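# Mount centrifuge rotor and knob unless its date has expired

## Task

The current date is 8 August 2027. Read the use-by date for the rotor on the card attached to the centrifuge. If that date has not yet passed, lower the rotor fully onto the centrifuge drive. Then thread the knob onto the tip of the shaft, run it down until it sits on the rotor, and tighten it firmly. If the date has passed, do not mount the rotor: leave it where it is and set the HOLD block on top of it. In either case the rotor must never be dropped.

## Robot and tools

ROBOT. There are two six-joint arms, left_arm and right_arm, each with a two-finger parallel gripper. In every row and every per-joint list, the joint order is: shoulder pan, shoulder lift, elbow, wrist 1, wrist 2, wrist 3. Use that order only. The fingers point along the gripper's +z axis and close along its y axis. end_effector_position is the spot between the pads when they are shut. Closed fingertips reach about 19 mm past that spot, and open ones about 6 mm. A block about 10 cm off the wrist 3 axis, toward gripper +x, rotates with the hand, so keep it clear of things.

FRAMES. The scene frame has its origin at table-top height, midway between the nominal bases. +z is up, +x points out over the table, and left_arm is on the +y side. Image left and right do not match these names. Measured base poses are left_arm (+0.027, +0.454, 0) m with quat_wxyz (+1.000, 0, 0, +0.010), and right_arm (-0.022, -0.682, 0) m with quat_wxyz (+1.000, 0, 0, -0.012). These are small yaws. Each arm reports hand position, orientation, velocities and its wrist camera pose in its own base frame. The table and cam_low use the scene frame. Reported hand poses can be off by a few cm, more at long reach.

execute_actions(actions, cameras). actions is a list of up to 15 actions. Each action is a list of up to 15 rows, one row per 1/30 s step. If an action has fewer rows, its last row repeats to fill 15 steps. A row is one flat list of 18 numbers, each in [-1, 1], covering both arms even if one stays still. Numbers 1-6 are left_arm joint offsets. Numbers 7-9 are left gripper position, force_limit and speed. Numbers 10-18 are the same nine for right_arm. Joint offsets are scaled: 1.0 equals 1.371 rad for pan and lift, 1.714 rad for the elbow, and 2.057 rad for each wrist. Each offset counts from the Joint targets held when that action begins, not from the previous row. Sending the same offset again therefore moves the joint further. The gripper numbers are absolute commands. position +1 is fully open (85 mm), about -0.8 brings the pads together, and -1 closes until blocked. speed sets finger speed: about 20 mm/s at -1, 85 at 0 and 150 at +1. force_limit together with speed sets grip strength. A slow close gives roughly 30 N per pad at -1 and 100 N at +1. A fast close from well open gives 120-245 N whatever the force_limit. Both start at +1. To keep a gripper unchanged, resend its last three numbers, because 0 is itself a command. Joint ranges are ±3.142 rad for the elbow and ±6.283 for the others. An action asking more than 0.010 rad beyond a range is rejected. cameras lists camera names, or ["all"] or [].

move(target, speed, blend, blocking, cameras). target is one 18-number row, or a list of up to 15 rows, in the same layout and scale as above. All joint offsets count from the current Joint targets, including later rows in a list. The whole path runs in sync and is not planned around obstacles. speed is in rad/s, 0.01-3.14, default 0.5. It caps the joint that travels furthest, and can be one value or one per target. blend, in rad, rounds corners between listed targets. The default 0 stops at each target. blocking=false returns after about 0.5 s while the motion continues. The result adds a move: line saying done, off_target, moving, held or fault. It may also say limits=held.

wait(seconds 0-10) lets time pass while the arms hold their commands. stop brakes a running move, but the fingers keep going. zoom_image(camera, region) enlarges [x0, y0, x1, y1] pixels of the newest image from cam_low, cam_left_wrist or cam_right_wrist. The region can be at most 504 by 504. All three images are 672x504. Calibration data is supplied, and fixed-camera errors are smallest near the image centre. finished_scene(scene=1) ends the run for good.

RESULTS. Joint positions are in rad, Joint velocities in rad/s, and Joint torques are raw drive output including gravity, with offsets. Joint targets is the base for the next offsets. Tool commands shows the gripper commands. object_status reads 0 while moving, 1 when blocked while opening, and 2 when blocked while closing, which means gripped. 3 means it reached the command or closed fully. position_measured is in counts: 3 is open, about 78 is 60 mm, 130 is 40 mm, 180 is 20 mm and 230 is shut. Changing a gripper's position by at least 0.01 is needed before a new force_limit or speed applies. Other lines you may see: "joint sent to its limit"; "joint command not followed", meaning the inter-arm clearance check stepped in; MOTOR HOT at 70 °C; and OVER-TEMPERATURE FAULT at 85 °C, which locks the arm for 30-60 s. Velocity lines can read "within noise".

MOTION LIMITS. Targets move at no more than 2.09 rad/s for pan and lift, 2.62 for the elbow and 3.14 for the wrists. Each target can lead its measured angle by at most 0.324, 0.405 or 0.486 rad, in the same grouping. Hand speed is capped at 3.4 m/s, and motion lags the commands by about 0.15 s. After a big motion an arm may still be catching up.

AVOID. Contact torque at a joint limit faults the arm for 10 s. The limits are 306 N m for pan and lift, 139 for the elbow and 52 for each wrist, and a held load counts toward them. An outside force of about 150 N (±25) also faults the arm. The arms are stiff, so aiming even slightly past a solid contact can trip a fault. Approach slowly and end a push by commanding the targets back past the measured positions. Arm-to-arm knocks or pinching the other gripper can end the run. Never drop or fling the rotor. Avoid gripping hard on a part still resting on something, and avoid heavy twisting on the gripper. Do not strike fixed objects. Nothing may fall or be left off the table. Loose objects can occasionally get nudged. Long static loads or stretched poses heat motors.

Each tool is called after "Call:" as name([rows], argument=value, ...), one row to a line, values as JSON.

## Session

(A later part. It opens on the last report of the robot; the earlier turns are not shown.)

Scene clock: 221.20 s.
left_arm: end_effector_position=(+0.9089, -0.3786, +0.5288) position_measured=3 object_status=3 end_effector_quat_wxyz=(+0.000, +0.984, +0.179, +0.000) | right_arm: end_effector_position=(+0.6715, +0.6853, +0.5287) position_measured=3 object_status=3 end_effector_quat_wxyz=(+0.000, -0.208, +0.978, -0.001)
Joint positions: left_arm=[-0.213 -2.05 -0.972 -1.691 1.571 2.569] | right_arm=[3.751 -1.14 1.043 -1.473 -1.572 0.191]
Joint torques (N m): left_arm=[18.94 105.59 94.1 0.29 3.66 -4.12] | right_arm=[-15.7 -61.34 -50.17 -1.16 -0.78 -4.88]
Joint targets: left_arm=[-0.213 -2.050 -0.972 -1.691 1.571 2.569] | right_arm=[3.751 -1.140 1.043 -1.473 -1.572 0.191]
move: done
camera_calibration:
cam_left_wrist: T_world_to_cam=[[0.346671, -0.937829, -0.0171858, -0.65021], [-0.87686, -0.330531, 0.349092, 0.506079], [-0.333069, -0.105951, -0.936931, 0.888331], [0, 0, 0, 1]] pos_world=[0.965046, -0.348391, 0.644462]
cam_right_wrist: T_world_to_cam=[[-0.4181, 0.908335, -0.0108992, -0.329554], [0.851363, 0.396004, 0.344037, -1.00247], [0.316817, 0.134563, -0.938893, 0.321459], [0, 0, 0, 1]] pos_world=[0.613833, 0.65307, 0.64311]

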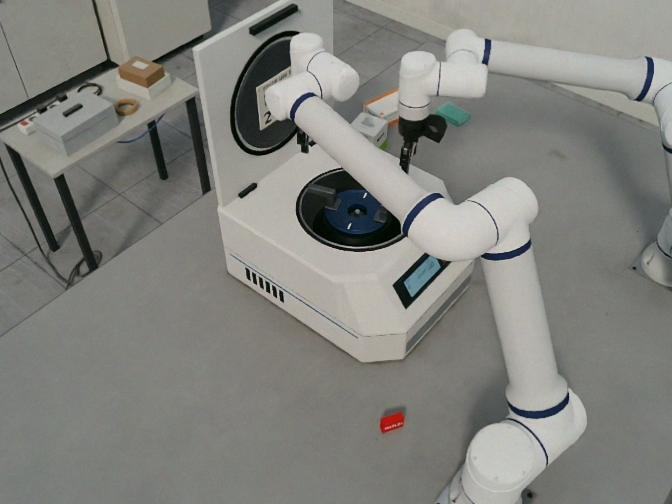

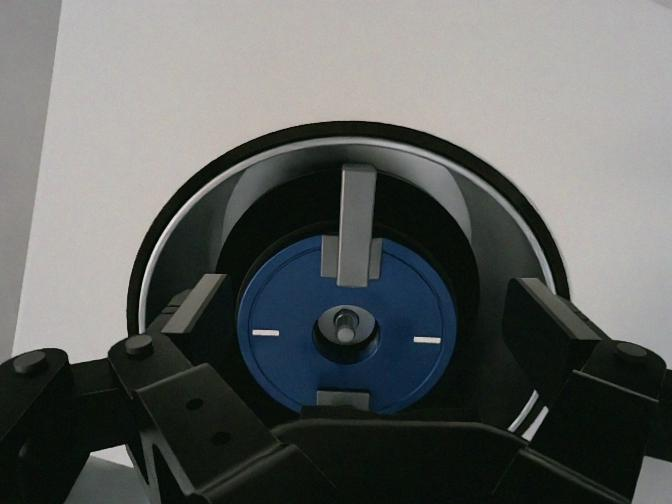

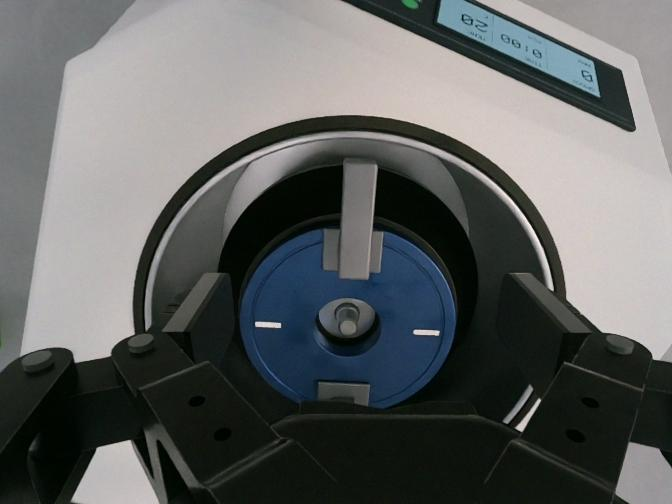

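Call:
move([
  [-0.0036,0.0096,-0.1232,0.0966,0,0.0112,1,0,0,0.0045,-0.0032,0.1158,-0.0947,0,0.0180,1,0,0],
  [-0.0036,-0.0043,-0.1871,0.1591,0,0.0112,1,0,0,0.0045,0.0122,0.1785,-0.1573,0,0.0180,1,0,0],
  [-0.0036,-0.0043,-0.1871,0.1591,0,0.0112,-1,-0.4,-1,0.0045,0.0122,0.1785,-0.1573,0,0.0180,-1,-0.4,-1],
], speed=[0.6,0.2,0.3], blend=[0.03,0,0])

Call:
wait(seconds=0.4)

Call:
move(target=[0,0.0019,0.0059,-0.0061,0,0,-1,-0.4,-1,0,-0.0019,-0.0059,0.0061,0,0,-1,-0.4,-1], speed=0.03)

Scene clock: 227.17 s.
left_arm: end_effector_position=(+0.9024, -0.3820, +0.3418) position_measured=171 object_status=2 end_effector_quat_wxyz=(+0.000, +0.986, +0.165, +0.000) | right_arm: end_effector_position=(+0.6654, +0.6881, +0.3415) position_measured=171 object_status=0 end_effector_quat_wxyz=(+0.000, -0.193, +0.981, -0.001)
Joint positions: left_arm=[-0.218 -2.056 -1.293 -1.364 1.571 2.592] | right_arm=[3.758 -1.123 1.349 -1.796 -1.572 0.228]
Joint torques (N m): left_arm=[-1.38 104.55 66.8 4.39 2.56 3.67] | right_arm=[7.12 -61.3 -31.2 -11.16 -0.78 3.06]
Joint targets: left_arm=[-0.218 -2.056 -1.293 -1.364 1.571 2.592] | right_arm=[3.758 -1.123 1.349 -1.796 -1.572 0.228]
move: done

Scene clock: 227.57 s.
left_arm: end_effector_position=(+0.9024, -0.3820, +0.3418) position_measured=171 object_status=2 end_effector_quat_wxyz=(+0.000, +0.986, +0.165, +0.000) | right_arm: end_effector_position=(+0.6654, +0.6881, +0.3415) position_measured=171 object_status=2 end_effector_quat_wxyz=(+0.000, -0.193, +0.981, -0.001)
Joint positions: left_arm=[-0.218 -2.056 -1.293 -1.364 1.571 2.592] | right_arm=[3.758 -1.123 1.349 -1.796 -1.572 0.228]
Joint torques (N m): left_arm=[4.64 105.9 66.49 2.65 2.27 2.89] | right_arm=[6.85 -61.54 -31.51 -10.84 -0.88 0.94]
Joint targets: left_arm=[-0.218 -2.056 -1.293 -1.364 1.571 2.592] | right_arm=[3.758 -1.123 1.349 -1.796 -1.572 0.228]
Tool commands: left_gripper/position=-1.0 left_gripper/force_limit=-0.4 left_gripper/speed=-1.0 right_gripper/position=-1.0 right_gripper/force_limit=-0.4 right_gripper/speed=-1.0
wait: 0.40 s; at rest by 0.17 s

Scene clock: 228.30 s.
left_arm: end_effector_position=(+0.9024, -0.3820, +0.3495) position_measured=171 object_status=2 end_effector_quat_wxyz=(+0.000, +0.986, +0.165, +0.000) | right_arm: end_effector_position=(+0.6655, +0.6882, +0.3491) position_measured=171 object_status=2 end_effector_quat_wxyz=(+0.000, -0.193, +0.981, -0.001)
Joint positions: left_arm=[-0.218 -2.054 -1.283 -1.376 1.571 2.592] | right_arm=[3.758 -1.125 1.339 -1.784 -1.572 0.228]
Joint torques (N m): left_arm=[8.54 177.87 129.22 4.24 1.96 1.65] | right_arm=[6.93 -108.59 -69.49 -9.15 -0.86 -2.53]
Joint targets: left_arm=[-0.218 -2.054 -1.282 -1.376 1.571 2.592] | right_arm=[3.758 -1.125 1.339 -1.784 -1.572 0.228]
move: done

Call:
move([
  [-0.0017,-0.0023,0.0027,-0.0007,0,0.0073,-1,-0.4,-1,0.0019,0.0010,-0.0012,0.0003,0,0.0098,-1,-0.4,-1],
  [-0.0017,-0.0039,-0.0023,0.0045,0,0.0073,-1,-0.4,-1,0.0019,0.0026,0.0038,-0.0049,0,0.0098,-1,-0.4,-1],
], speed=0.03)

Call:
move(target=[0,-0.0003,-0.0011,0.0012,0,0,-1,-0.4,-1,0,0.0003,0.0011,-0.0012,0,0,-1,-0.4,-1], speed=0.02)

Call:
move(target=[0,-0.0003,-0.0011,0.0012,0,0,-1,-0.4,-1,0,0.0003,0.0011,-0.0012,0,0,-1,-0.4,-1], speed=0.02)

Scene clock: 230.23 s.
left_arm: end_effector_position=(+0.9034, -0.3845, +0.3431) position_measured=171 object_status=2 end_effector_quat_wxyz=(+0.000, +0.988, +0.156, +0.000) | right_arm: end_effector_position=(+0.6643, +0.6903, +0.3428) position_measured=171 object_status=2 end_effector_quat_wxyz=(+0.000, -0.184, +0.983, -0.001)
Joint positions: left_arm=[-0.221 -2.059 -1.286 -1.367 1.571 2.607] | right_arm=[3.76 -1.122 1.345 -1.794 -1.572 0.248]
Joint torques (N m): left_arm=[-4.78 135.14 101.49 11.04 1.93 4.79] | right_arm=[10.92 -90.94 -46.9 -10.35 -0.83 3.88]
Joint targets: left_arm=[-0.221 -2.059 -1.286 -1.367 1.571 2.607] | right_arm=[3.760 -1.122 1.346 -1.794 -1.572 0.248]
move: done

Scene clock: 230.93 s.
left_arm: end_effector_position=(+0.9034, -0.3845, +0.3416) position_measured=171 object_status=2 end_effector_quat_wxyz=(+0.000, +0.988, +0.156, +0.000) | right_arm: end_effector_position=(+0.6643, +0.6903, +0.3414) position_measured=171 object_status=2 end_effector_quat_wxyz=(+0.000, -0.184, +0.983, -0.001)
Joint positions: left_arm=[-0.221 -2.059 -1.288 -1.365 1.571 2.607] | right_arm=[3.76 -1.121 1.347 -1.796 -1.572 0.248]
Joint torques (N m): left_arm=[-2.81 134.94 99.56 11.87 1.84 3.91] | right_arm=[11.67 -92.85 -45.82 -9.69 -0.83 3.56]
Joint targets: left_arm=[-0.221 -2.059 -1.288 -1.365 1.571 2.607] | right_arm=[3.760 -1.121 1.347 -1.796 -1.572 0.248]
move: done

Scene clock: 231.63 s.
left_arm: end_effector_position=(+0.9034, -0.3845, +0.3402) position_measured=171 object_status=2 end_effector_quat_wxyz=(+0.000, +0.988, +0.156, +0.000) | right_arm: end_effector_position=(+0.6643, +0.6903, +0.3400) position_measured=171 object_status=2 end_effector_quat_wxyz=(+0.000, -0.184, +0.983, -0.001)
Joint positions: left_arm=[-0.221 -2.06 -1.29 -1.362 1.571 2.607] | right_arm=[3.76 -1.121 1.349 -1.799 -1.572 0.248]
Joint torques (N m): left_arm=[-2.79 131.04 98.57 11.48 1.2 4.16] | right_arm=[11.09 -93.03 -45.15 -8.95 -0.81 3.3]
Joint targets: left_arm=[-0.221 -2.060 -1.290 -1.362 1.571 2.607] | right_arm=[3.760 -1.121 1.349 -1.799 -1.572 0.248]
move: done

Call:
move(target=[0,-0.0003,-0.0011,0.0012,0,0,-1,-0.4,-1,0,0.0003,0.0011,-0.0012,0,0,-1,-0.4,-1], speed=0.02)

Call:
move(target=[0,-0.0002,-0.0007,0.0008,0,0,-1,-0.4,-1,0,0.0002,0.0007,-0.0008,0,0,-1,-0.4,-1], speed=0.02)

Call:
move(target=[0,-0.0002,-0.0007,0.0008,0,0,-1,-0.4,-1,0,0.0002,0.0007,-0.0008,0,0,-1,-0.4,-1], speed=0.02)

Scene clock: 232.60 s.
left_arm: end_effector_position=(+0.9034, -0.3845, +0.3388) position_measured=171 object_status=2 end_effector_quat_wxyz=(+0.000, +0.988, +0.156, +0.000) | right_arm: end_effector_position=(+0.6643, +0.6903, +0.3386) position_measured=171 object_status=2 end_effector_quat_wxyz=(+0.000, -0.184, +0.983, -0.001)
Joint positions: left_arm=[-0.221 -2.06 -1.292 -1.36 1.571 2.607] | right_arm=[3.76 -1.121 1.351 -1.801 -1.572 0.248]
Joint torques (N m): left_arm=[-4.95 130.29 97.14 11.56 1.36 4.38] | right_arm=[10.86 -93.87 -45.46 -8.61 -0.74 2.64]
Joint targets: left_arm=[-0.221 -2.060 -1.292 -1.360 1.571 2.607] | right_arm=[3.760 -1.121 1.351 -1.801 -1.572 0.248]
move: done

Scene clock: 233.30 s.
left_arm: end_effector_position=(+0.9034, -0.3845, +0.3380) position_measured=171 object_status=2 end_effector_quat_wxyz=(+0.000, +0.988, +0.156, +0.000) | right_arm: end_effector_position=(+0.6643, +0.6903, +0.3378) position_measured=171 object_status=2 end_effector_quat_wxyz=(+0.000, -0.184, +0.983, -0.001)
Joint positions: left_arm=[-0.221 -2.06 -1.293 -1.358 1.571 2.607] | right_arm=[3.76 -1.12 1.352 -1.803 -1.572 0.248]
Joint torques (N m): left_arm=[1.32 126.07 89.37 12.2 1.25 4.18] | right_arm=[11.14 -89.76 -39.99 -8.81 -0.72 2.55]
Joint targets: left_arm=[-0.221 -2.060 -1.293 -1.358 1.571 2.607] | right_arm=[3.760 -1.120 1.352 -1.803 -1.572 0.248]
move: done

Scene clock: 234.00 s.
left_arm: end_effector_position=(+0.9034, -0.3845, +0.3372) position_measured=171 object_status=2 end_effector_quat_wxyz=(+0.000, +0.988, +0.156, +0.000) | right_arm: end_effector_position=(+0.6643, +0.6903, +0.3370) position_measured=171 object_status=2 end_effector_quat_wxyz=(+0.001, -0.184, +0.983, +0.000)
Joint positions: left_arm=[-0.221 -2.061 -1.294 -1.356 1.571 2.607] | right_arm=[3.76 -1.12 1.353 -1.805 -1.572 0.248]
Joint torques (N m): left_arm=[1.93 88.17 65.53 11.22 1.36 3.98] | right_arm=[4.5 -64.87 -24.12 -5.2 -0.89 2.1]
Joint targets: left_arm=[-0.221 -2.061 -1.294 -1.356 1.571 2.607] | right_arm=[3.760 -1.120 1.354 -1.805 -1.572 0.248]
move: done

Call:
move([
  [0,0,0,0,0,0,1,0,-0.5,0,0,0,0,0,0,1,0,-0.5],
  [0,0.0163,0.0663,-0.0667,0,0,1,0,-0.5,0,-0.0172,-0.0661,0.0669,0,0,1,0,-0.5],
  [0.0058,0.0080,0.1879,-0.1629,0,-0.0185,1,0,-0.5,-0.0066,-0.0146,-0.1812,0.1614,0,-0.0277,1,0,-0.5],
  [0.0058,0.0080,0.1879,-0.1629,0,-0.0185,1,0,-0.5,-0.4026,-0.3101,0.4105,-0.1350,0,0.6612,1,0,-0.5],
], speed=[0.3,0.25,0.7,1.0], blend=[0,0.05,0.1,0], cameras=["all"])

Call:
zoom_image(camera="cam_left_wrist", region=[305, 290, 389, 370])

Call:
zoom_image(camera="cam_right_wrist", region=[260, 100, 440, 280])

Scene clock: 239.13 s.
left_arm: end_effector_position=(+0.9088, -0.3778, +0.5290) position_measured=3 object_status=3 end_effector_quat_wxyz=(+0.000, +0.984, +0.179, -0.001) | right_arm: end_effector_position=(+0.6182, +0.2187, +0.2504) position_measured=3 object_status=3 end_effector_quat_wxyz=(+0.000, +0.697, +0.717, -0.001)
Joint positions: left_arm=[-0.213 -2.05 -0.972 -1.692 1.571 2.569] | right_arm=[3.208 -1.545 2.057 -2.082 -1.572 1.608]
Joint torques (N m): left_arm=[18.54 106.12 93.58 1.64 0.34 -4.59] | right_arm=[-18.35 -50.02 -27.99 -11.79 -0.82 4.93]
Joint targets: left_arm=[-0.213 -2.050 -0.972 -1.692 1.571 2.569] | right_arm=[3.208 -1.545 2.057 -2.082 -1.572 1.608]
move: done
camera_calibration:
cam_left_wrist: T_world_to_cam=[[0.347361, -0.93757, -0.0173735, -0.649873], [-0.876475, -0.331201, 0.349423, 0.505334], [-0.333363, -0.106149, -0.936804, 0.888796], [0, 0, 0, 1]] pos_world=[0.964945, -0.347591, 0.644762]
cam_right_wrist: T_world_to_cam=[[0.999084, 0.0416907, -0.0096341, -0.617928], [0.0424452, -0.937103, 0.346462, 0.114585], [0.00541608, -0.346553, -0.938015, 0.437367], [0, 0, 0, 1]] pos_world=[0.610129, 0.28471, 0.364604]

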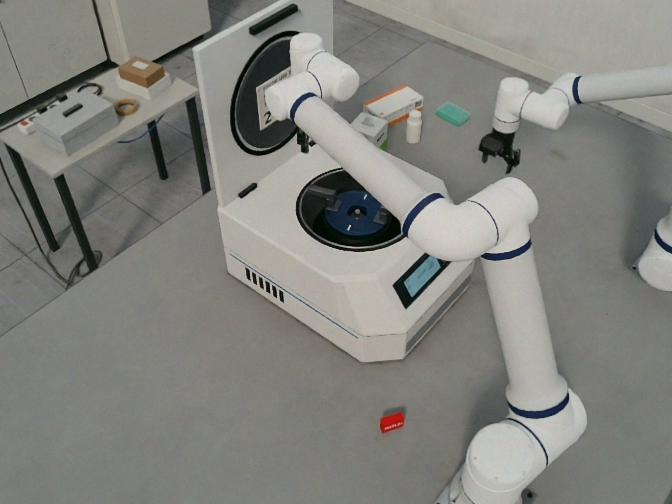

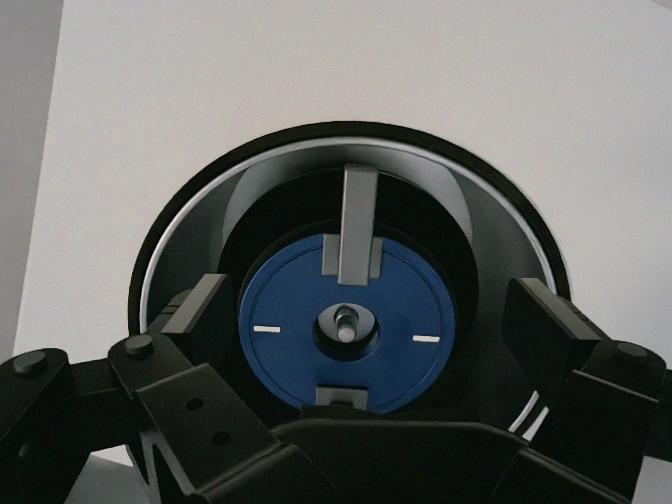

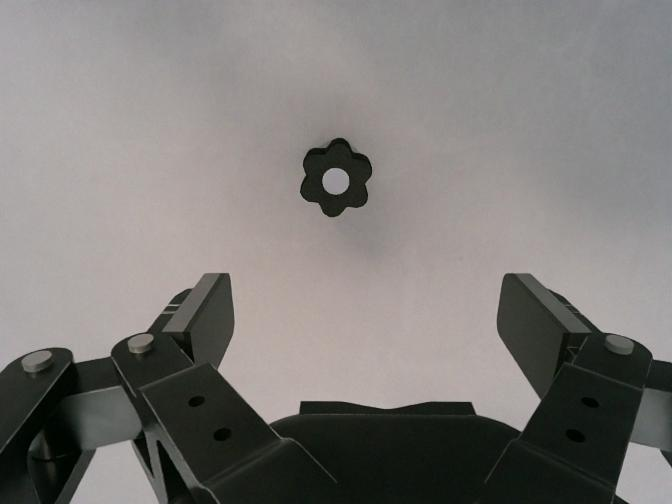

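Scaled by 6.000.

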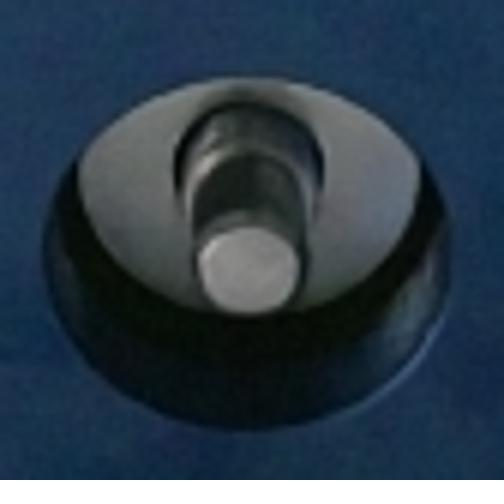

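Scaled by 2.800.

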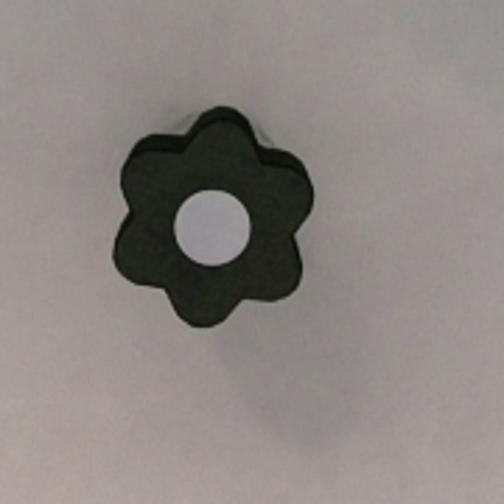

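Call:
move(target=[0.593,0.328,-0.366,0.084,0,0,1,0,-0.5,0.0064,0.0864,0.0756,-0.1210,0,0.0422,1,0,-0.5], speed=0.8, cameras=["all"])

Call:
zoom_image(camera="cam_low", region=[460, 150, 560, 240])

Scene clock: 241.97 s.
left_arm: end_effector_position=(+0.6814, +0.2515, +0.4962) position_measured=3 object_status=3 end_effector_quat_wxyz=(+0.000, +0.833, +0.554, -0.003) | right_arm: end_effector_position=(+0.6051, +0.2233, +0.1307) position_measured=3 object_status=3 end_effector_quat_wxyz=(+0.001, +0.724, +0.690, +0.000)
Joint positions: left_arm=[0.6 -1.6 -1.6 -1.519 1.571 2.569] | right_arm=[3.217 -1.427 2.187 -2.331 -1.572 1.695]
Joint torques (N m): left_arm=[15.8 83.26 66.5 6.36 -0.38 -4.45] | right_arm=[9.72 -32.94 -21.73 -11.38 -0.97 4.57]
Joint targets: left_arm=[0.601 -1.600 -1.600 -1.519 1.571 2.569] | right_arm=[3.217 -1.427 2.187 -2.331 -1.572 1.695]
move: done
camera_calibration:
cam_left_wrist: T_world_to_cam=[[0.919712, -0.392085, -0.0199599, -0.507429], [-0.360396, -0.863358, 0.353168, 0.306306], [-0.155704, -0.317619, -0.935347, 0.780419], [0, 0, 0, 1]] pos_world=[0.698594, 0.313372, 0.611657]
cam_right_wrist: T_world_to_cam=[[0.999294, -0.0365484, -0.00872047, -0.589045], [-0.0312675, -0.93756, 0.346414, 0.205539], [-0.0208368, -0.345897, -0.938041, 0.342463], [0, 0, 0, 1]] pos_world=[0.602191, 0.289634, 0.244906]

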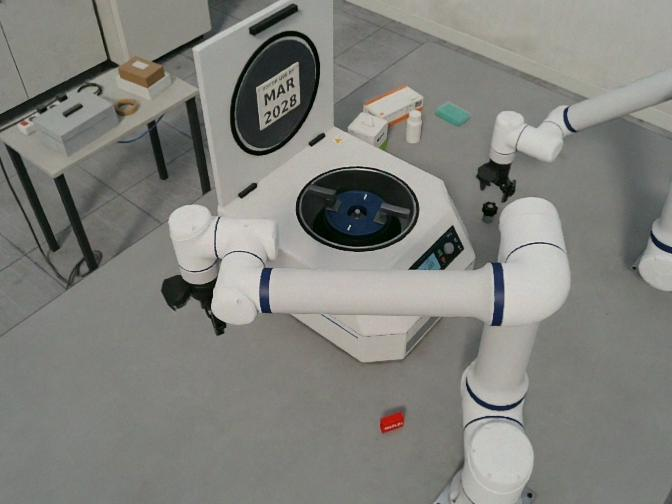

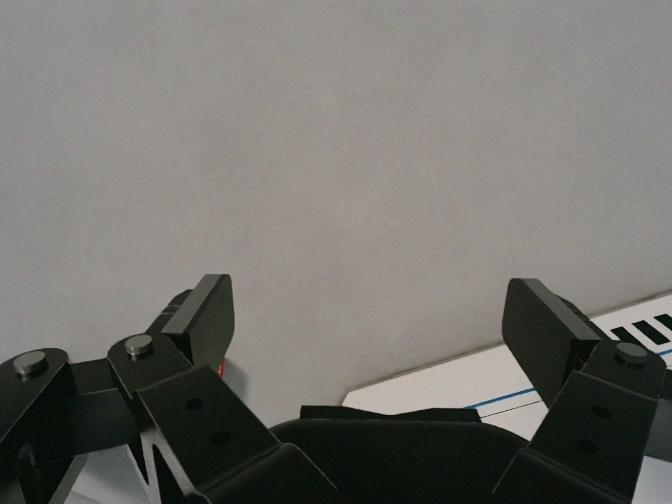

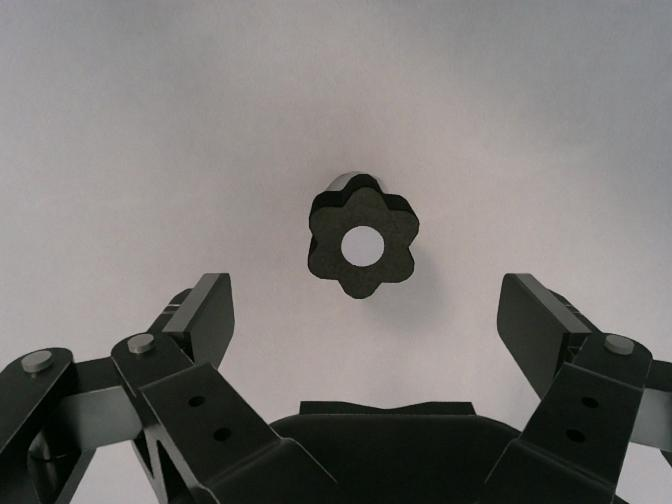

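Scaled by 5.040.

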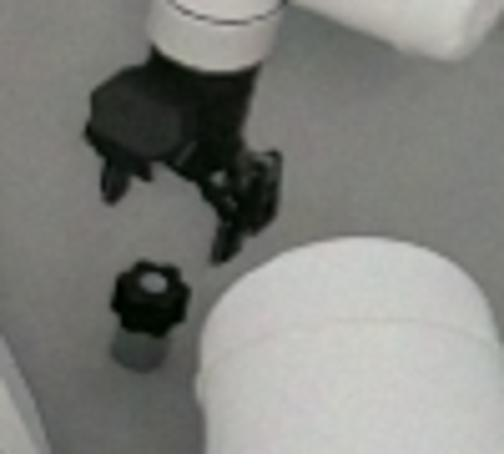

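Call:
move([
  [0,0,0,0,0,0,1,0,-0.5,-0.0051,0.1085,0.0334,-0.1001,0,-0.0034,1,0,-0.5],
  [0,0,0,0,0,0,1,0,-0.5,-0.0051,0.1085,0.0334,-0.1001,0,-0.0034,-1,0.4,-1],
], speed=0.3, cameras=["cam_right_wrist","cam_low"])

Call:
wait(seconds=0.4)

Scene clock: 246.10 s.
left_arm: end_effector_position=(+0.6814, +0.2516, +0.4962) position_measured=3 object_status=3 end_effector_quat_wxyz=(+0.000, +0.833, +0.554, -0.003) | right_arm: end_effector_position=(+0.6067, +0.2190, +0.0345) position_measured=102 object_status=0 end_effector_quat_wxyz=(+0.001, +0.724, +0.690, +0.000)
Joint positions: left_arm=[0.601 -1.6 -1.6 -1.519 1.571 2.569] | right_arm=[3.21 -1.278 2.244 -2.537 -1.572 1.688]
Joint torques (N m): left_arm=[16.3 86.26 67.61 6.2 -1.25 -3.96] | right_arm=[-13.5 -36.47 -16.27 -3.77 -0.87 -4.65]
Joint targets: left_arm=[0.601 -1.600 -1.600 -1.519 1.571 2.569] | right_arm=[3.210 -1.278 2.244 -2.537 -1.572 1.688]
move: done
camera_calibration:
cam_right_wrist: T_world_to_cam=[[0.999292, -0.036584, -0.0088138, -0.591511], [-0.0312686, -0.937559, 0.346417, 0.234973], [-0.0209368, -0.345896, -0.938039, 0.250862], [0, 0, 0, 1]] pos_world=[0.603691, 0.285433, 0.148706]
Images, in order (width x height): cam_low 672x504, cam_right_wrist 672x504.

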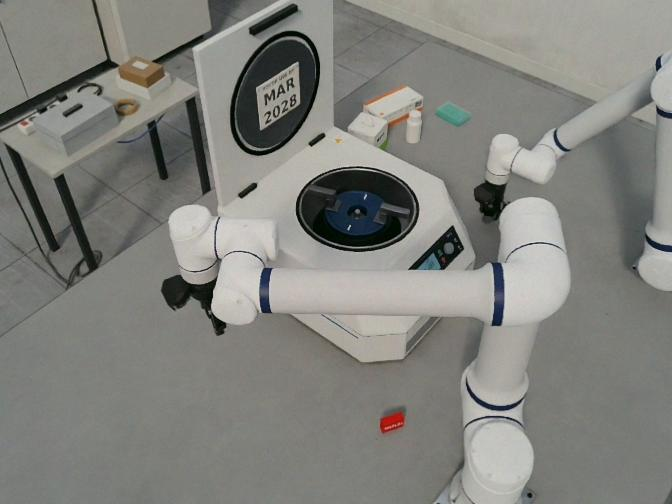

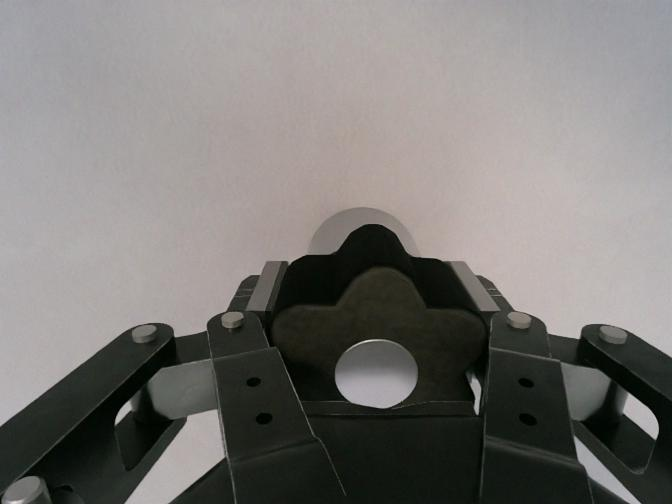

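Scene clock: 246.50 s.
left_arm: end_effector_position=(+0.6814, +0.2516, +0.4962) position_measured=3 object_status=3 end_effector_quat_wxyz=(+0.000, +0.833, +0.554, -0.003) | right_arm: end_effector_position=(+0.6067, +0.2190, +0.0345) position_measured=102 object_status=2 end_effector_quat_wxyz=(+0.001, +0.724, +0.690, +0.000)
Joint positions: left_arm=[0.601 -1.6 -1.6 -1.519 1.571 2.569] | right_arm=[3.21 -1.278 2.244 -2.537 -1.572 1.688]
Joint torques (N m): left_arm=[20.35 85.91 67.63 6.2 -1.4 -4.01] | right_arm=[-11.28 -36.67 -16.01 2.04 -0.95 -4.79]
Joint targets: left_arm=[0.601 -1.600 -1.600 -1.519 1.571 2.569] | right_arm=[3.210 -1.278 2.244 -2.537 -1.572 1.688]
Tool commands: left_gripper/position=+1.0 left_gripper/force_limit=+0.0 left_gripper/speed=-0.5 right_gripper/position=-1.0 right_gripper/force_limit=+0.4 right_gripper/speed=-1.0
wait: 0.40 s; at rest by 0.17 s

Call:
move([
  [0,0,0,0,0,0,1,0,-0.5,0,0,0,0,0,0,0.6,0.4,-0.5],
  [0,0,0,0,0,0,1,0,-0.5,0,-0.0175,-0.0036,0.0146,0,0,0.6,0.4,-0.5],
  [0,0,0,0,0,0,1,0,-0.5,0,-0.0175,-0.0036,0.0146,0,0,-1,0.4,-1],
], speed=0.15, cameras=["cam_right_wrist","cam_low"])

Call:
wait(seconds=0.4)

Call:
zoom_image(camera="cam_low", region=[460, 150, 530, 230])

Scene clock: 250.10 s.
left_arm: end_effector_position=(+0.6814, +0.2516, +0.4962) position_measured=3 object_status=3 end_effector_quat_wxyz=(+0.000, +0.833, +0.554, -0.003) | right_arm: end_effector_position=(+0.6066, +0.2190, +0.0487) position_measured=110 object_status=0 end_effector_quat_wxyz=(+0.001, +0.724, +0.690, +0.000)
Joint positions: left_arm=[0.601 -1.6 -1.6 -1.519 1.571 2.569] | right_arm=[3.21 -1.302 2.238 -2.507 -1.572 1.688]
Joint torques (N m): left_arm=[19.43 84.54 68.27 6.54 -1.07 -3.5] | right_arm=[6.22 -42.51 -26.87 -1.24 -0.86 0.62]
Joint targets: left_arm=[0.601 -1.600 -1.600 -1.519 1.571 2.569] | right_arm=[3.210 -1.302 2.238 -2.507 -1.572 1.688]
move: done
camera_calibration:
cam_right_wrist: T_world_to_cam=[[0.999293, -0.0366057, -0.00859023, -0.591321], [-0.0313671, -0.93757, 0.346379, 0.230025], [-0.0207334, -0.345865, -0.938055, 0.264017], [0, 0, 0, 1]] pos_world=[0.603592, 0.285333, 0.162907]
Images, in order (width x height): cam_low 672x504, cam_right_wrist 672x504.

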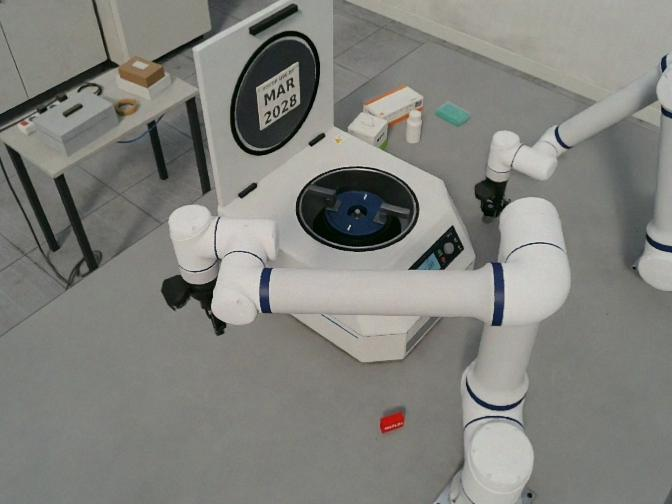

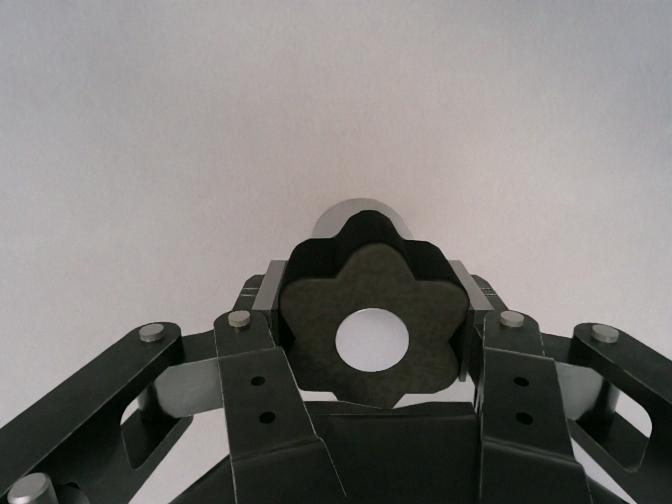

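Scene clock: 250.50 s.
left_arm: end_effector_position=(+0.6814, +0.2516, +0.4962) position_measured=3 object_status=3 end_effector_quat_wxyz=(+0.000, +0.833, +0.554, -0.003) | right_arm: end_effector_position=(+0.6066, +0.2190, +0.0487) position_measured=110 object_status=2 end_effector_quat_wxyz=(+0.001, +0.724, +0.690, +0.000)
Joint positions: left_arm=[0.601 -1.6 -1.6 -1.519 1.571 2.569] | right_arm=[3.21 -1.302 2.238 -2.507 -1.572 1.688]
Joint torques (N m): left_arm=[18.4 85.85 67.56 6.28 -1.46 -3.58] | right_arm=[7 -33.42 -20.78 -1.32 -0.83 1.4]
Joint targets: left_arm=[0.601 -1.600 -1.600 -1.519 1.571 2.569] | right_arm=[3.210 -1.302 2.238 -2.507 -1.572 1.688]
Tool commands: left_gripper/position=+1.0 left_gripper/force_limit=+0.0 left_gripper/speed=-0.5 right_gripper/position=-1.0 right_gripper/force_limit=+0.4 right_gripper/speed=-1.0
wait: 0.40 s; at rest by 0.17 s

Scaled by 6.300.
This view is cut from an older image: the scene may have changed since it was taken.

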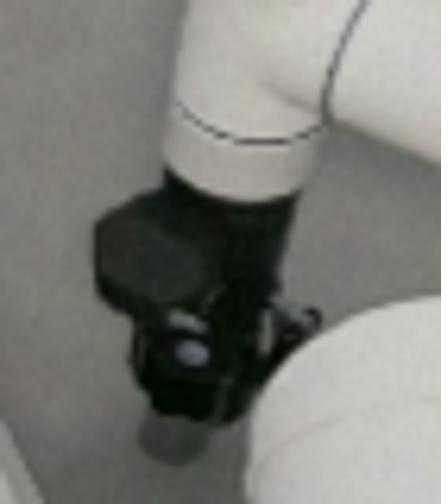

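Call:
move([
  [0,0,0,0,0,0,1,0,-0.5,0,-0.2174,-0.1972,0.3092,0,-0.5,-1,0.4,-1],
  [-0.5943,-0.3633,0.5156,-0.1843,0,0,1,0,-0.5,0.3756,0.3090,-0.8451,0.4984,0,-1.0,-1,0.4,-1],
], speed=[0.8,0.8], blend=[0.08,0], cameras=["all"])

Call:
zoom_image(camera="cam_left_wrist", region=[240, 200, 480, 400])

Call:
zoom_image(camera="cam_low", region=[290, 130, 430, 250])

Scene clock: 255.87 s.
left_arm: end_effector_position=(+0.9084, -0.3794, +0.6305) position_measured=3 object_status=3 end_effector_quat_wxyz=(+0.000, +0.984, +0.178, +0.000) | right_arm: end_effector_position=(+0.8034, +0.7423, +0.4395) position_measured=110 object_status=2 end_effector_quat_wxyz=(+0.000, -0.458, +0.889, -0.001)
Joint positions: left_arm=[-0.214 -2.098 -0.716 -1.898 1.571 2.569] | right_arm=[3.725 -0.878 0.789 -1.482 -1.572 -0.369]
Joint torques (N m): left_arm=[-9.35 110.24 92.02 1.4 -1.58 -3.23] | right_arm=[7.97 -82.19 -53.25 -1.87 -1.04 -4.2]
Joint targets: left_arm=[-0.214 -2.098 -0.716 -1.898 1.571 2.569] | right_arm=[3.725 -0.878 0.789 -1.482 -1.572 -0.369]
move: done
camera_calibration:
cam_left_wrist: T_world_to_cam=[[0.345833, -0.938152, -0.0164378, -0.648864], [-0.877611, -0.329614, 0.348071, 0.471523], [-0.331961, -0.105948, -0.937324, 0.982747], [0, 0, 0, 1]] pos_world=[0.964446, -0.349192, 0.746363]
cam_right_wrist: T_world_to_cam=[[-0.821824, 0.569642, -0.010638, 0.248411], [0.531683, 0.773503, 0.344973, -1.13035], [0.20474, 0.277851, -0.938552, 0.171887], [0, 0, 0, 1]] pos_world=[0.769944, 0.685062, 0.553907]

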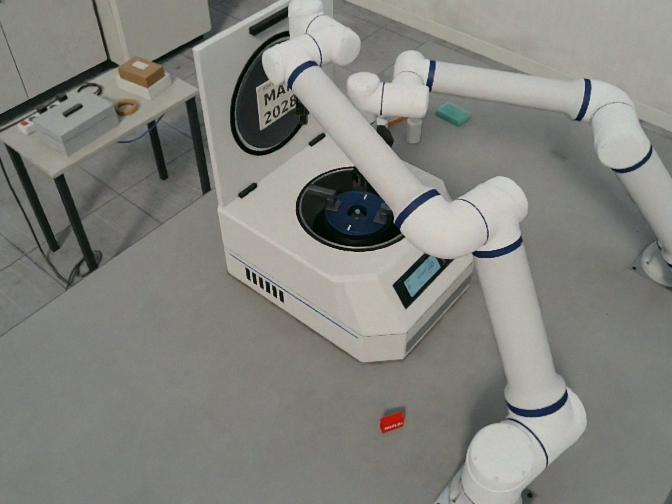

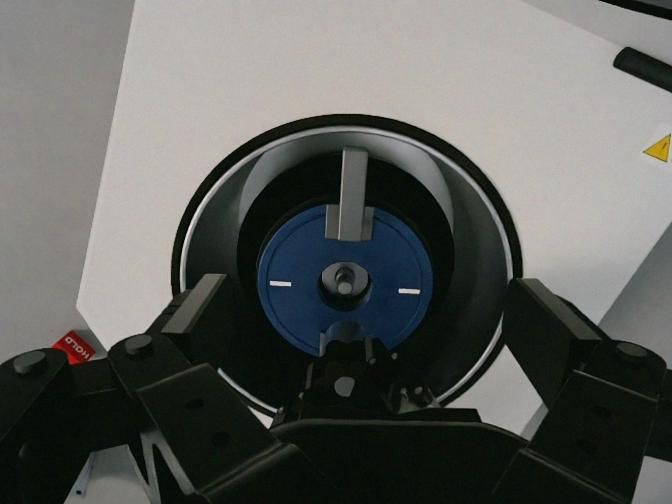

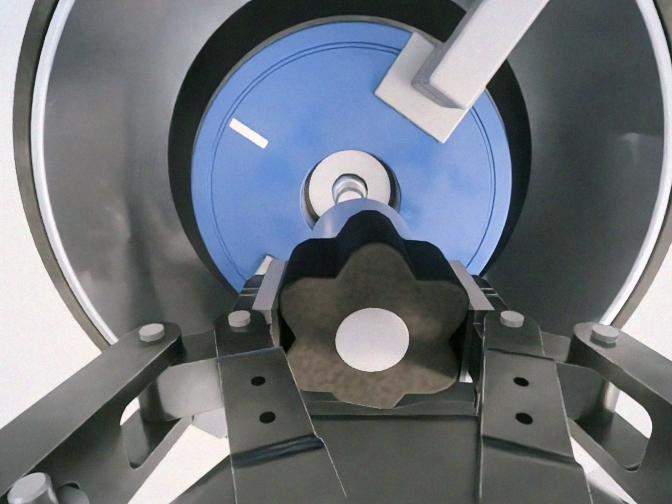

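Scaled by 2.100.

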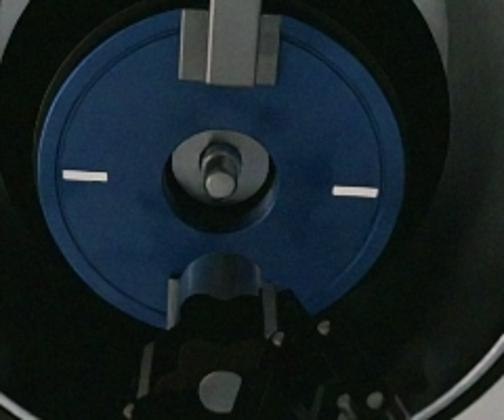

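Scaled by 3.600.

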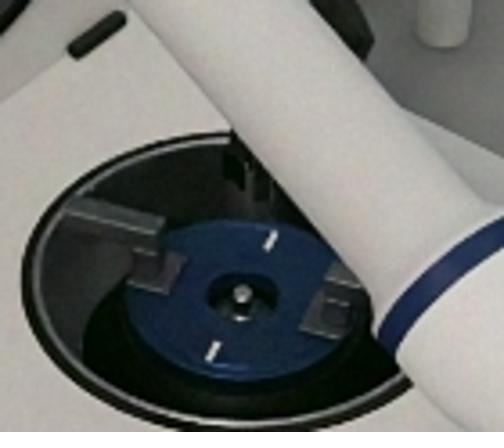

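Call:
move(target=[0,0,0,0,0,0,1,0,-0.5,0,0,0,0,0,-0.7636,-1,0.4,-1], speed=1.5, cameras=["cam_right_wrist"])

Call:
move(target=[0,0,0,0,0,0,1,0,-0.5,0,0,0,0,0,-0.7636,-1,0.4,-1], speed=1.5, cameras=["cam_right_wrist", "cam_left_wrist"])

Scene clock: 259.57 s.
left_arm: end_effector_position=(+0.9083, -0.3795, +0.6305) position_measured=3 object_status=3 end_effector_quat_wxyz=(+0.000, +0.984, +0.178, +0.000) | right_arm: end_effector_position=(+0.8033, +0.7424, +0.4395) position_measured=110 object_status=2 end_effector_quat_wxyz=(+0.000, +0.953, -0.304, +0.001)
Joint positions: left_arm=[-0.214 -2.098 -0.716 -1.898 1.571 2.569] | right_arm=[3.725 -0.878 0.789 -1.482 -1.572 -1.94]
Joint torques (N m): left_arm=[-7.96 106.39 91.01 1.57 -1.04 -2.7] | right_arm=[8.14 -79.89 -52.54 -2.19 -1.19 -4.79]
Joint targets: left_arm=[-0.214 -2.098 -0.716 -1.898 1.571 2.569] | right_arm=[3.725 -0.878 0.789 -1.482 -1.572 -1.940]
move: done
camera_calibration:
cam_right_wrist: T_world_to_cam=[[-0.569494, -0.821946, -0.0090032, 1.07802], [-0.773536, 0.532183, 0.344128, 0.0975939], [-0.278064, 0.202943, -0.938879, 0.615407], [0, 0, 0, 1]] pos_world=[0.860538, 0.709241, 0.553914]
Images, in order (width x height): cam_right_wrist 672x504.

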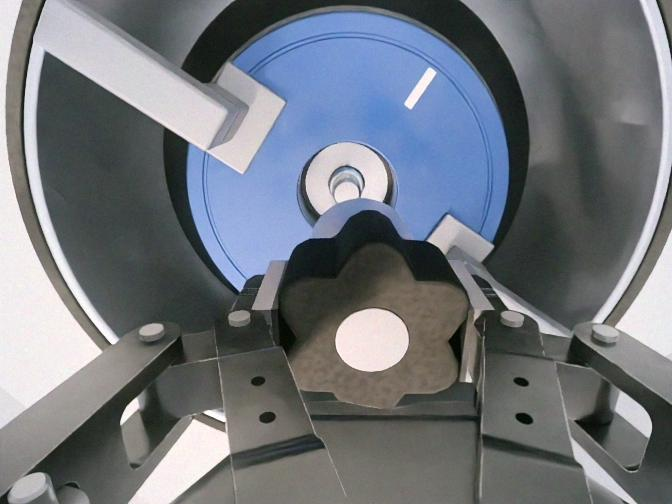

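Scene clock: 261.43 s.
left_arm: end_effector_position=(+0.9083, -0.3795, +0.6305) position_measured=3 object_status=3 end_effector_quat_wxyz=(+0.000, +0.984, +0.178, +0.000) | right_arm: end_effector_position=(+0.8033, +0.7424, +0.4395) position_measured=110 object_status=2 end_effector_quat_wxyz=(+0.001, +0.889, +0.458, +0.000)
Joint positions: left_arm=[-0.214 -2.098 -0.716 -1.898 1.571 2.569] | right_arm=[3.725 -0.878 0.789 -1.482 -1.572 -3.511]
Joint torques (N m): left_arm=[-6.82 105.76 90.3 1.55 -1.02 -2.1] | right_arm=[8.59 -81.48 -51.88 -2.44 -1.01 -5.09]
Joint targets: left_arm=[-0.214 -2.098 -0.716 -1.898 1.571 2.569] | right_arm=[3.725 -0.878 0.789 -1.482 -1.572 -3.511]
move: done
camera_calibration:
cam_left_wrist: T_world_to_cam=[[0.34572, -0.938193, -0.0164932, -0.648787], [-0.877655, -0.32953, 0.348041, 0.471495], [-0.331964, -0.105849, -0.937334, 0.982748], [0, 0, 0, 1]] pos_world=[0.964346, -0.349292, 0.746364]
cam_right_wrist: T_world_to_cam=[[0.821987, -0.569449, -0.00808254, -0.22756], [-0.532085, -0.772957, 0.345577, 0.871998], [-0.203036, -0.279759, -0.938356, 0.913292], [0, 0, 0, 1]] pos_world=[0.836459, 0.799935, 0.553811]
Images, in order (width x height): cam_left_wrist 672x504, cam_right_wrist 672x504.

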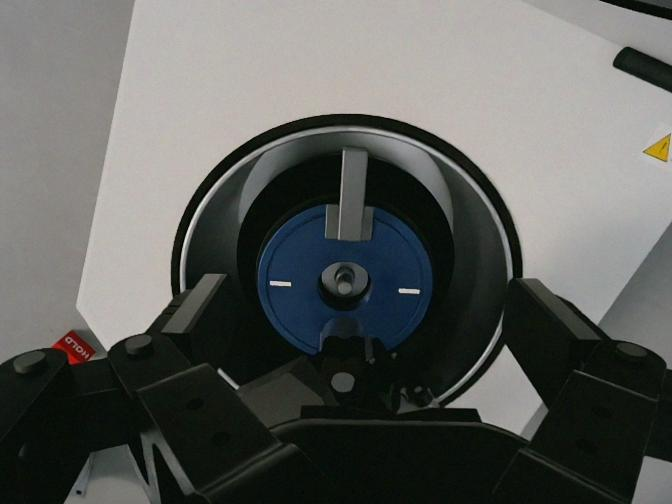

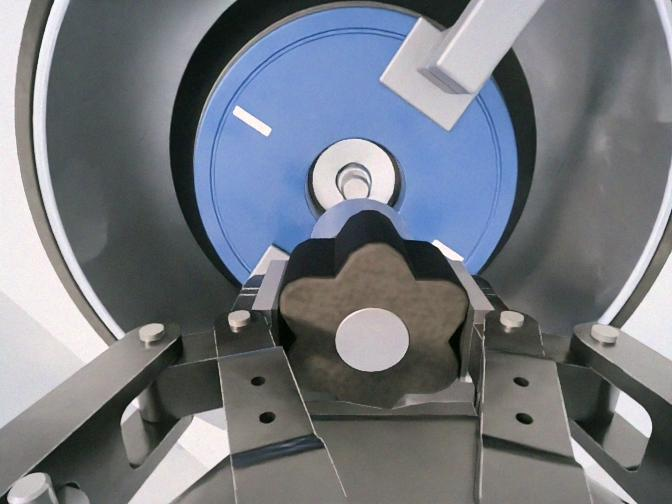

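Call:
zoom_image(camera="cam_left_wrist", region=[300, 250, 390, 430])

Call:
zoom_image(camera="cam_right_wrist", region=[290, 130, 430, 235])

Call:
move(target=[0,0,0,0,0,0,1,0,-0.5,0,0,0,0,0,-0.9669,-1,0.4,-1], speed=1.5, cameras=["cam_left_wrist","cam_right_wrist"])

Call:
zoom_image(camera="cam_left_wrist", region=[300, 250, 390, 430])

Call:
zoom_image(camera="cam_right_wrist", region=[290, 130, 430, 235])

Scaled by 2.800.

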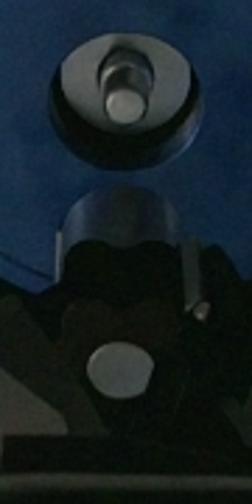

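Scaled by 3.600.

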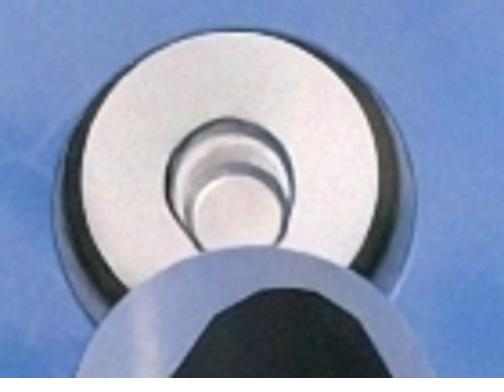

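Scene clock: 264.23 s.
left_arm: end_effector_position=(+0.9083, -0.3795, +0.6305) position_measured=3 object_status=3 end_effector_quat_wxyz=(+0.000, +0.984, +0.178, +0.000) | right_arm: end_effector_position=(+0.8033, +0.7424, +0.4395) position_measured=110 object_status=2 end_effector_quat_wxyz=(+0.000, +0.100, +0.995, +0.000)
Joint positions: left_arm=[-0.214 -2.098 -0.716 -1.898 1.571 2.569] | right_arm=[3.725 -0.878 0.789 -1.482 -1.572 -5.5]
Joint torques (N m): left_arm=[-5.61 106.28 90.08 1.7 -1.12 -1.65] | right_arm=[7.02 -80.7 -50.47 -2.67 -1.02 -5]
Joint targets: left_arm=[-0.214 -2.098 -0.716 -1.898 1.571 2.569] | right_arm=[3.725 -0.878 0.789 -1.482 -1.572 -5.500]
move: done
camera_calibration:
cam_left_wrist: T_world_to_cam=[[0.34572, -0.938193, -0.0164932, -0.648787], [-0.877655, -0.32953, 0.348041, 0.471495], [-0.331964, -0.105849, -0.937334, 0.982748], [0, 0, 0, 1]] pos_world=[0.964346, -0.349292, 0.746364]
cam_right_wrist: T_world_to_cam=[[0.186425, 0.982417, -0.010139, -0.868315], [0.922351, -0.171453, 0.346225, -0.743283], [0.338399, -0.0738967, -0.938097, 0.325301], [0, 0, 0, 1]] pos_world=[0.737362, 0.749648, 0.553704]
Images, in order (width x height): cam_left_wrist 672x504, cam_right_wrist 672x504.

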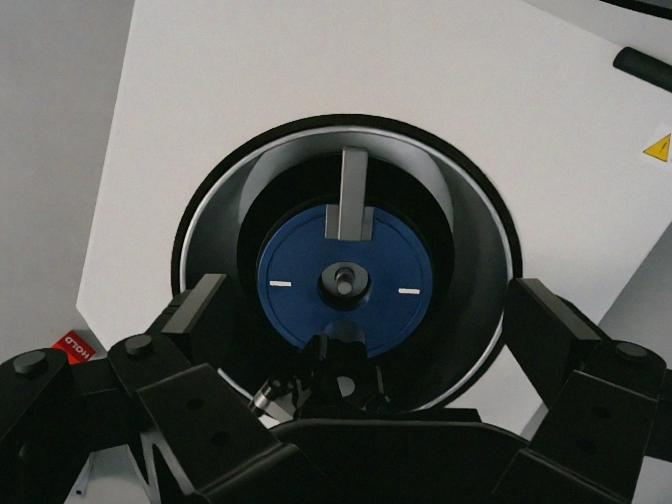

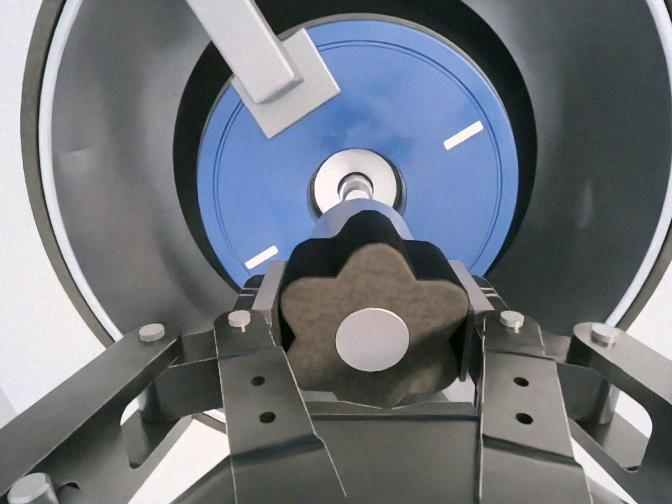

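Scaled by 2.800.

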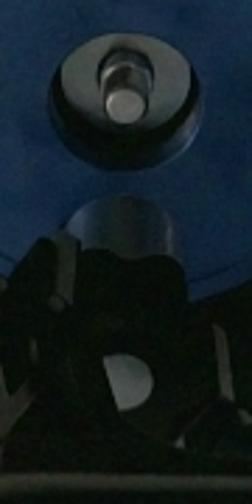

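Scaled by 3.600.

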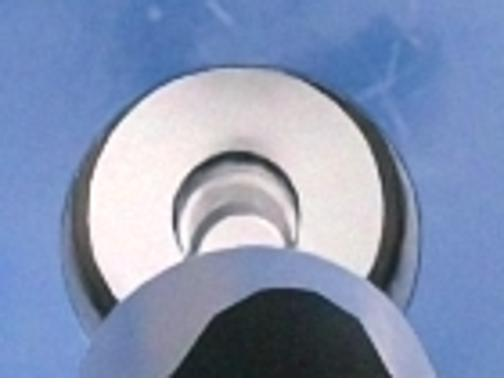

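Call:
move(target=[0,0,0,0,0,0,1,0,-0.5,-0.0016,0.0096,-0.01307,0.0044,0,0,-1,0.4,-1], speed=0.3, cameras=["cam_left_wrist","cam_right_wrist"])

Call:
zoom_image(camera="cam_left_wrist", region=[300, 250, 390, 430])

Call:
zoom_image(camera="cam_right_wrist", region=[290, 130, 430, 235])

Scene clock: 266.50 s.
left_arm: end_effector_position=(+0.9083, -0.3795, +0.6305) position_measured=3 object_status=3 end_effector_quat_wxyz=(+0.000, +0.984, +0.178, +0.000) | right_arm: end_effector_position=(+0.8097, +0.7438, +0.4396) position_measured=110 object_status=2 end_effector_quat_wxyz=(+0.001, +0.101, +0.995, +0.000)
Joint positions: left_arm=[-0.214 -2.098 -0.716 -1.898 1.571 2.569] | right_arm=[3.723 -0.865 0.767 -1.473 -1.572 -5.5]
Joint torques (N m): left_arm=[-7.37 107.57 90.1 1.55 -1.19 -1.35] | right_arm=[-15.29 -80.49 -53.86 -1.94 -1.16 -4.89]
Joint targets: left_arm=[-0.214 -2.098 -0.716 -1.898 1.571 2.569] | right_arm=[3.723 -0.865 0.767 -1.473 -1.572 -5.500]
move: done
camera_calibration:
cam_left_wrist: T_world_to_cam=[[0.34572, -0.938193, -0.0164932, -0.648787], [-0.877655, -0.32953, 0.348041, 0.471495], [-0.331964, -0.105849, -0.937334, 0.982748], [0, 0, 0, 1]] pos_world=[0.964346, -0.349292, 0.746364]
cam_right_wrist: T_world_to_cam=[[0.188324, 0.982056, -0.0100308, -0.87217], [0.921967, -0.173263, 0.346348, -0.747299], [0.338395, -0.0744735, -0.938053, 0.323784], [0, 0, 0, 1]] pos_world=[0.743668, 0.751154, 0.553804]
Images, in order (width x height): cam_left_wrist 672x504, cam_right_wrist 672x504.

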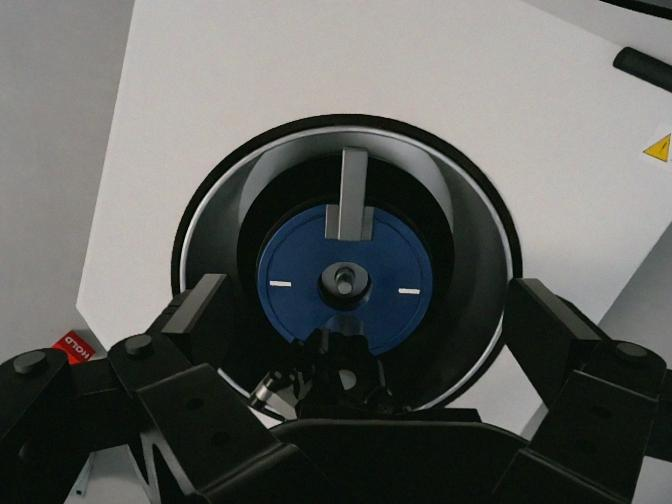

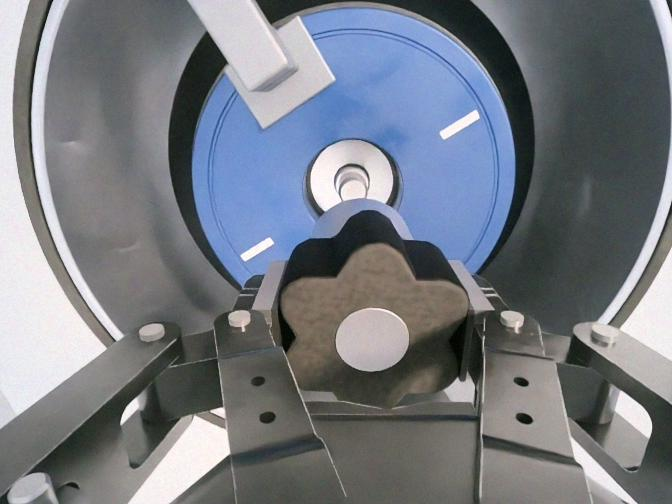

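Scaled by 2.800.

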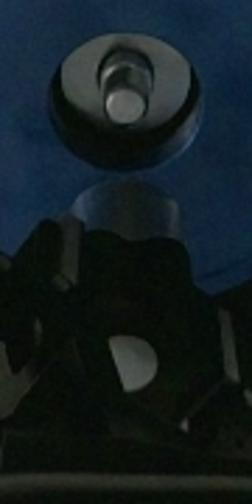

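Scaled by 3.600.

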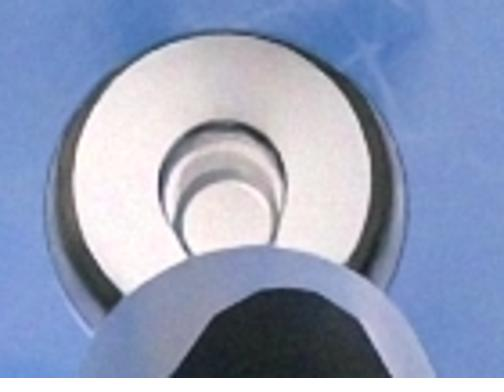

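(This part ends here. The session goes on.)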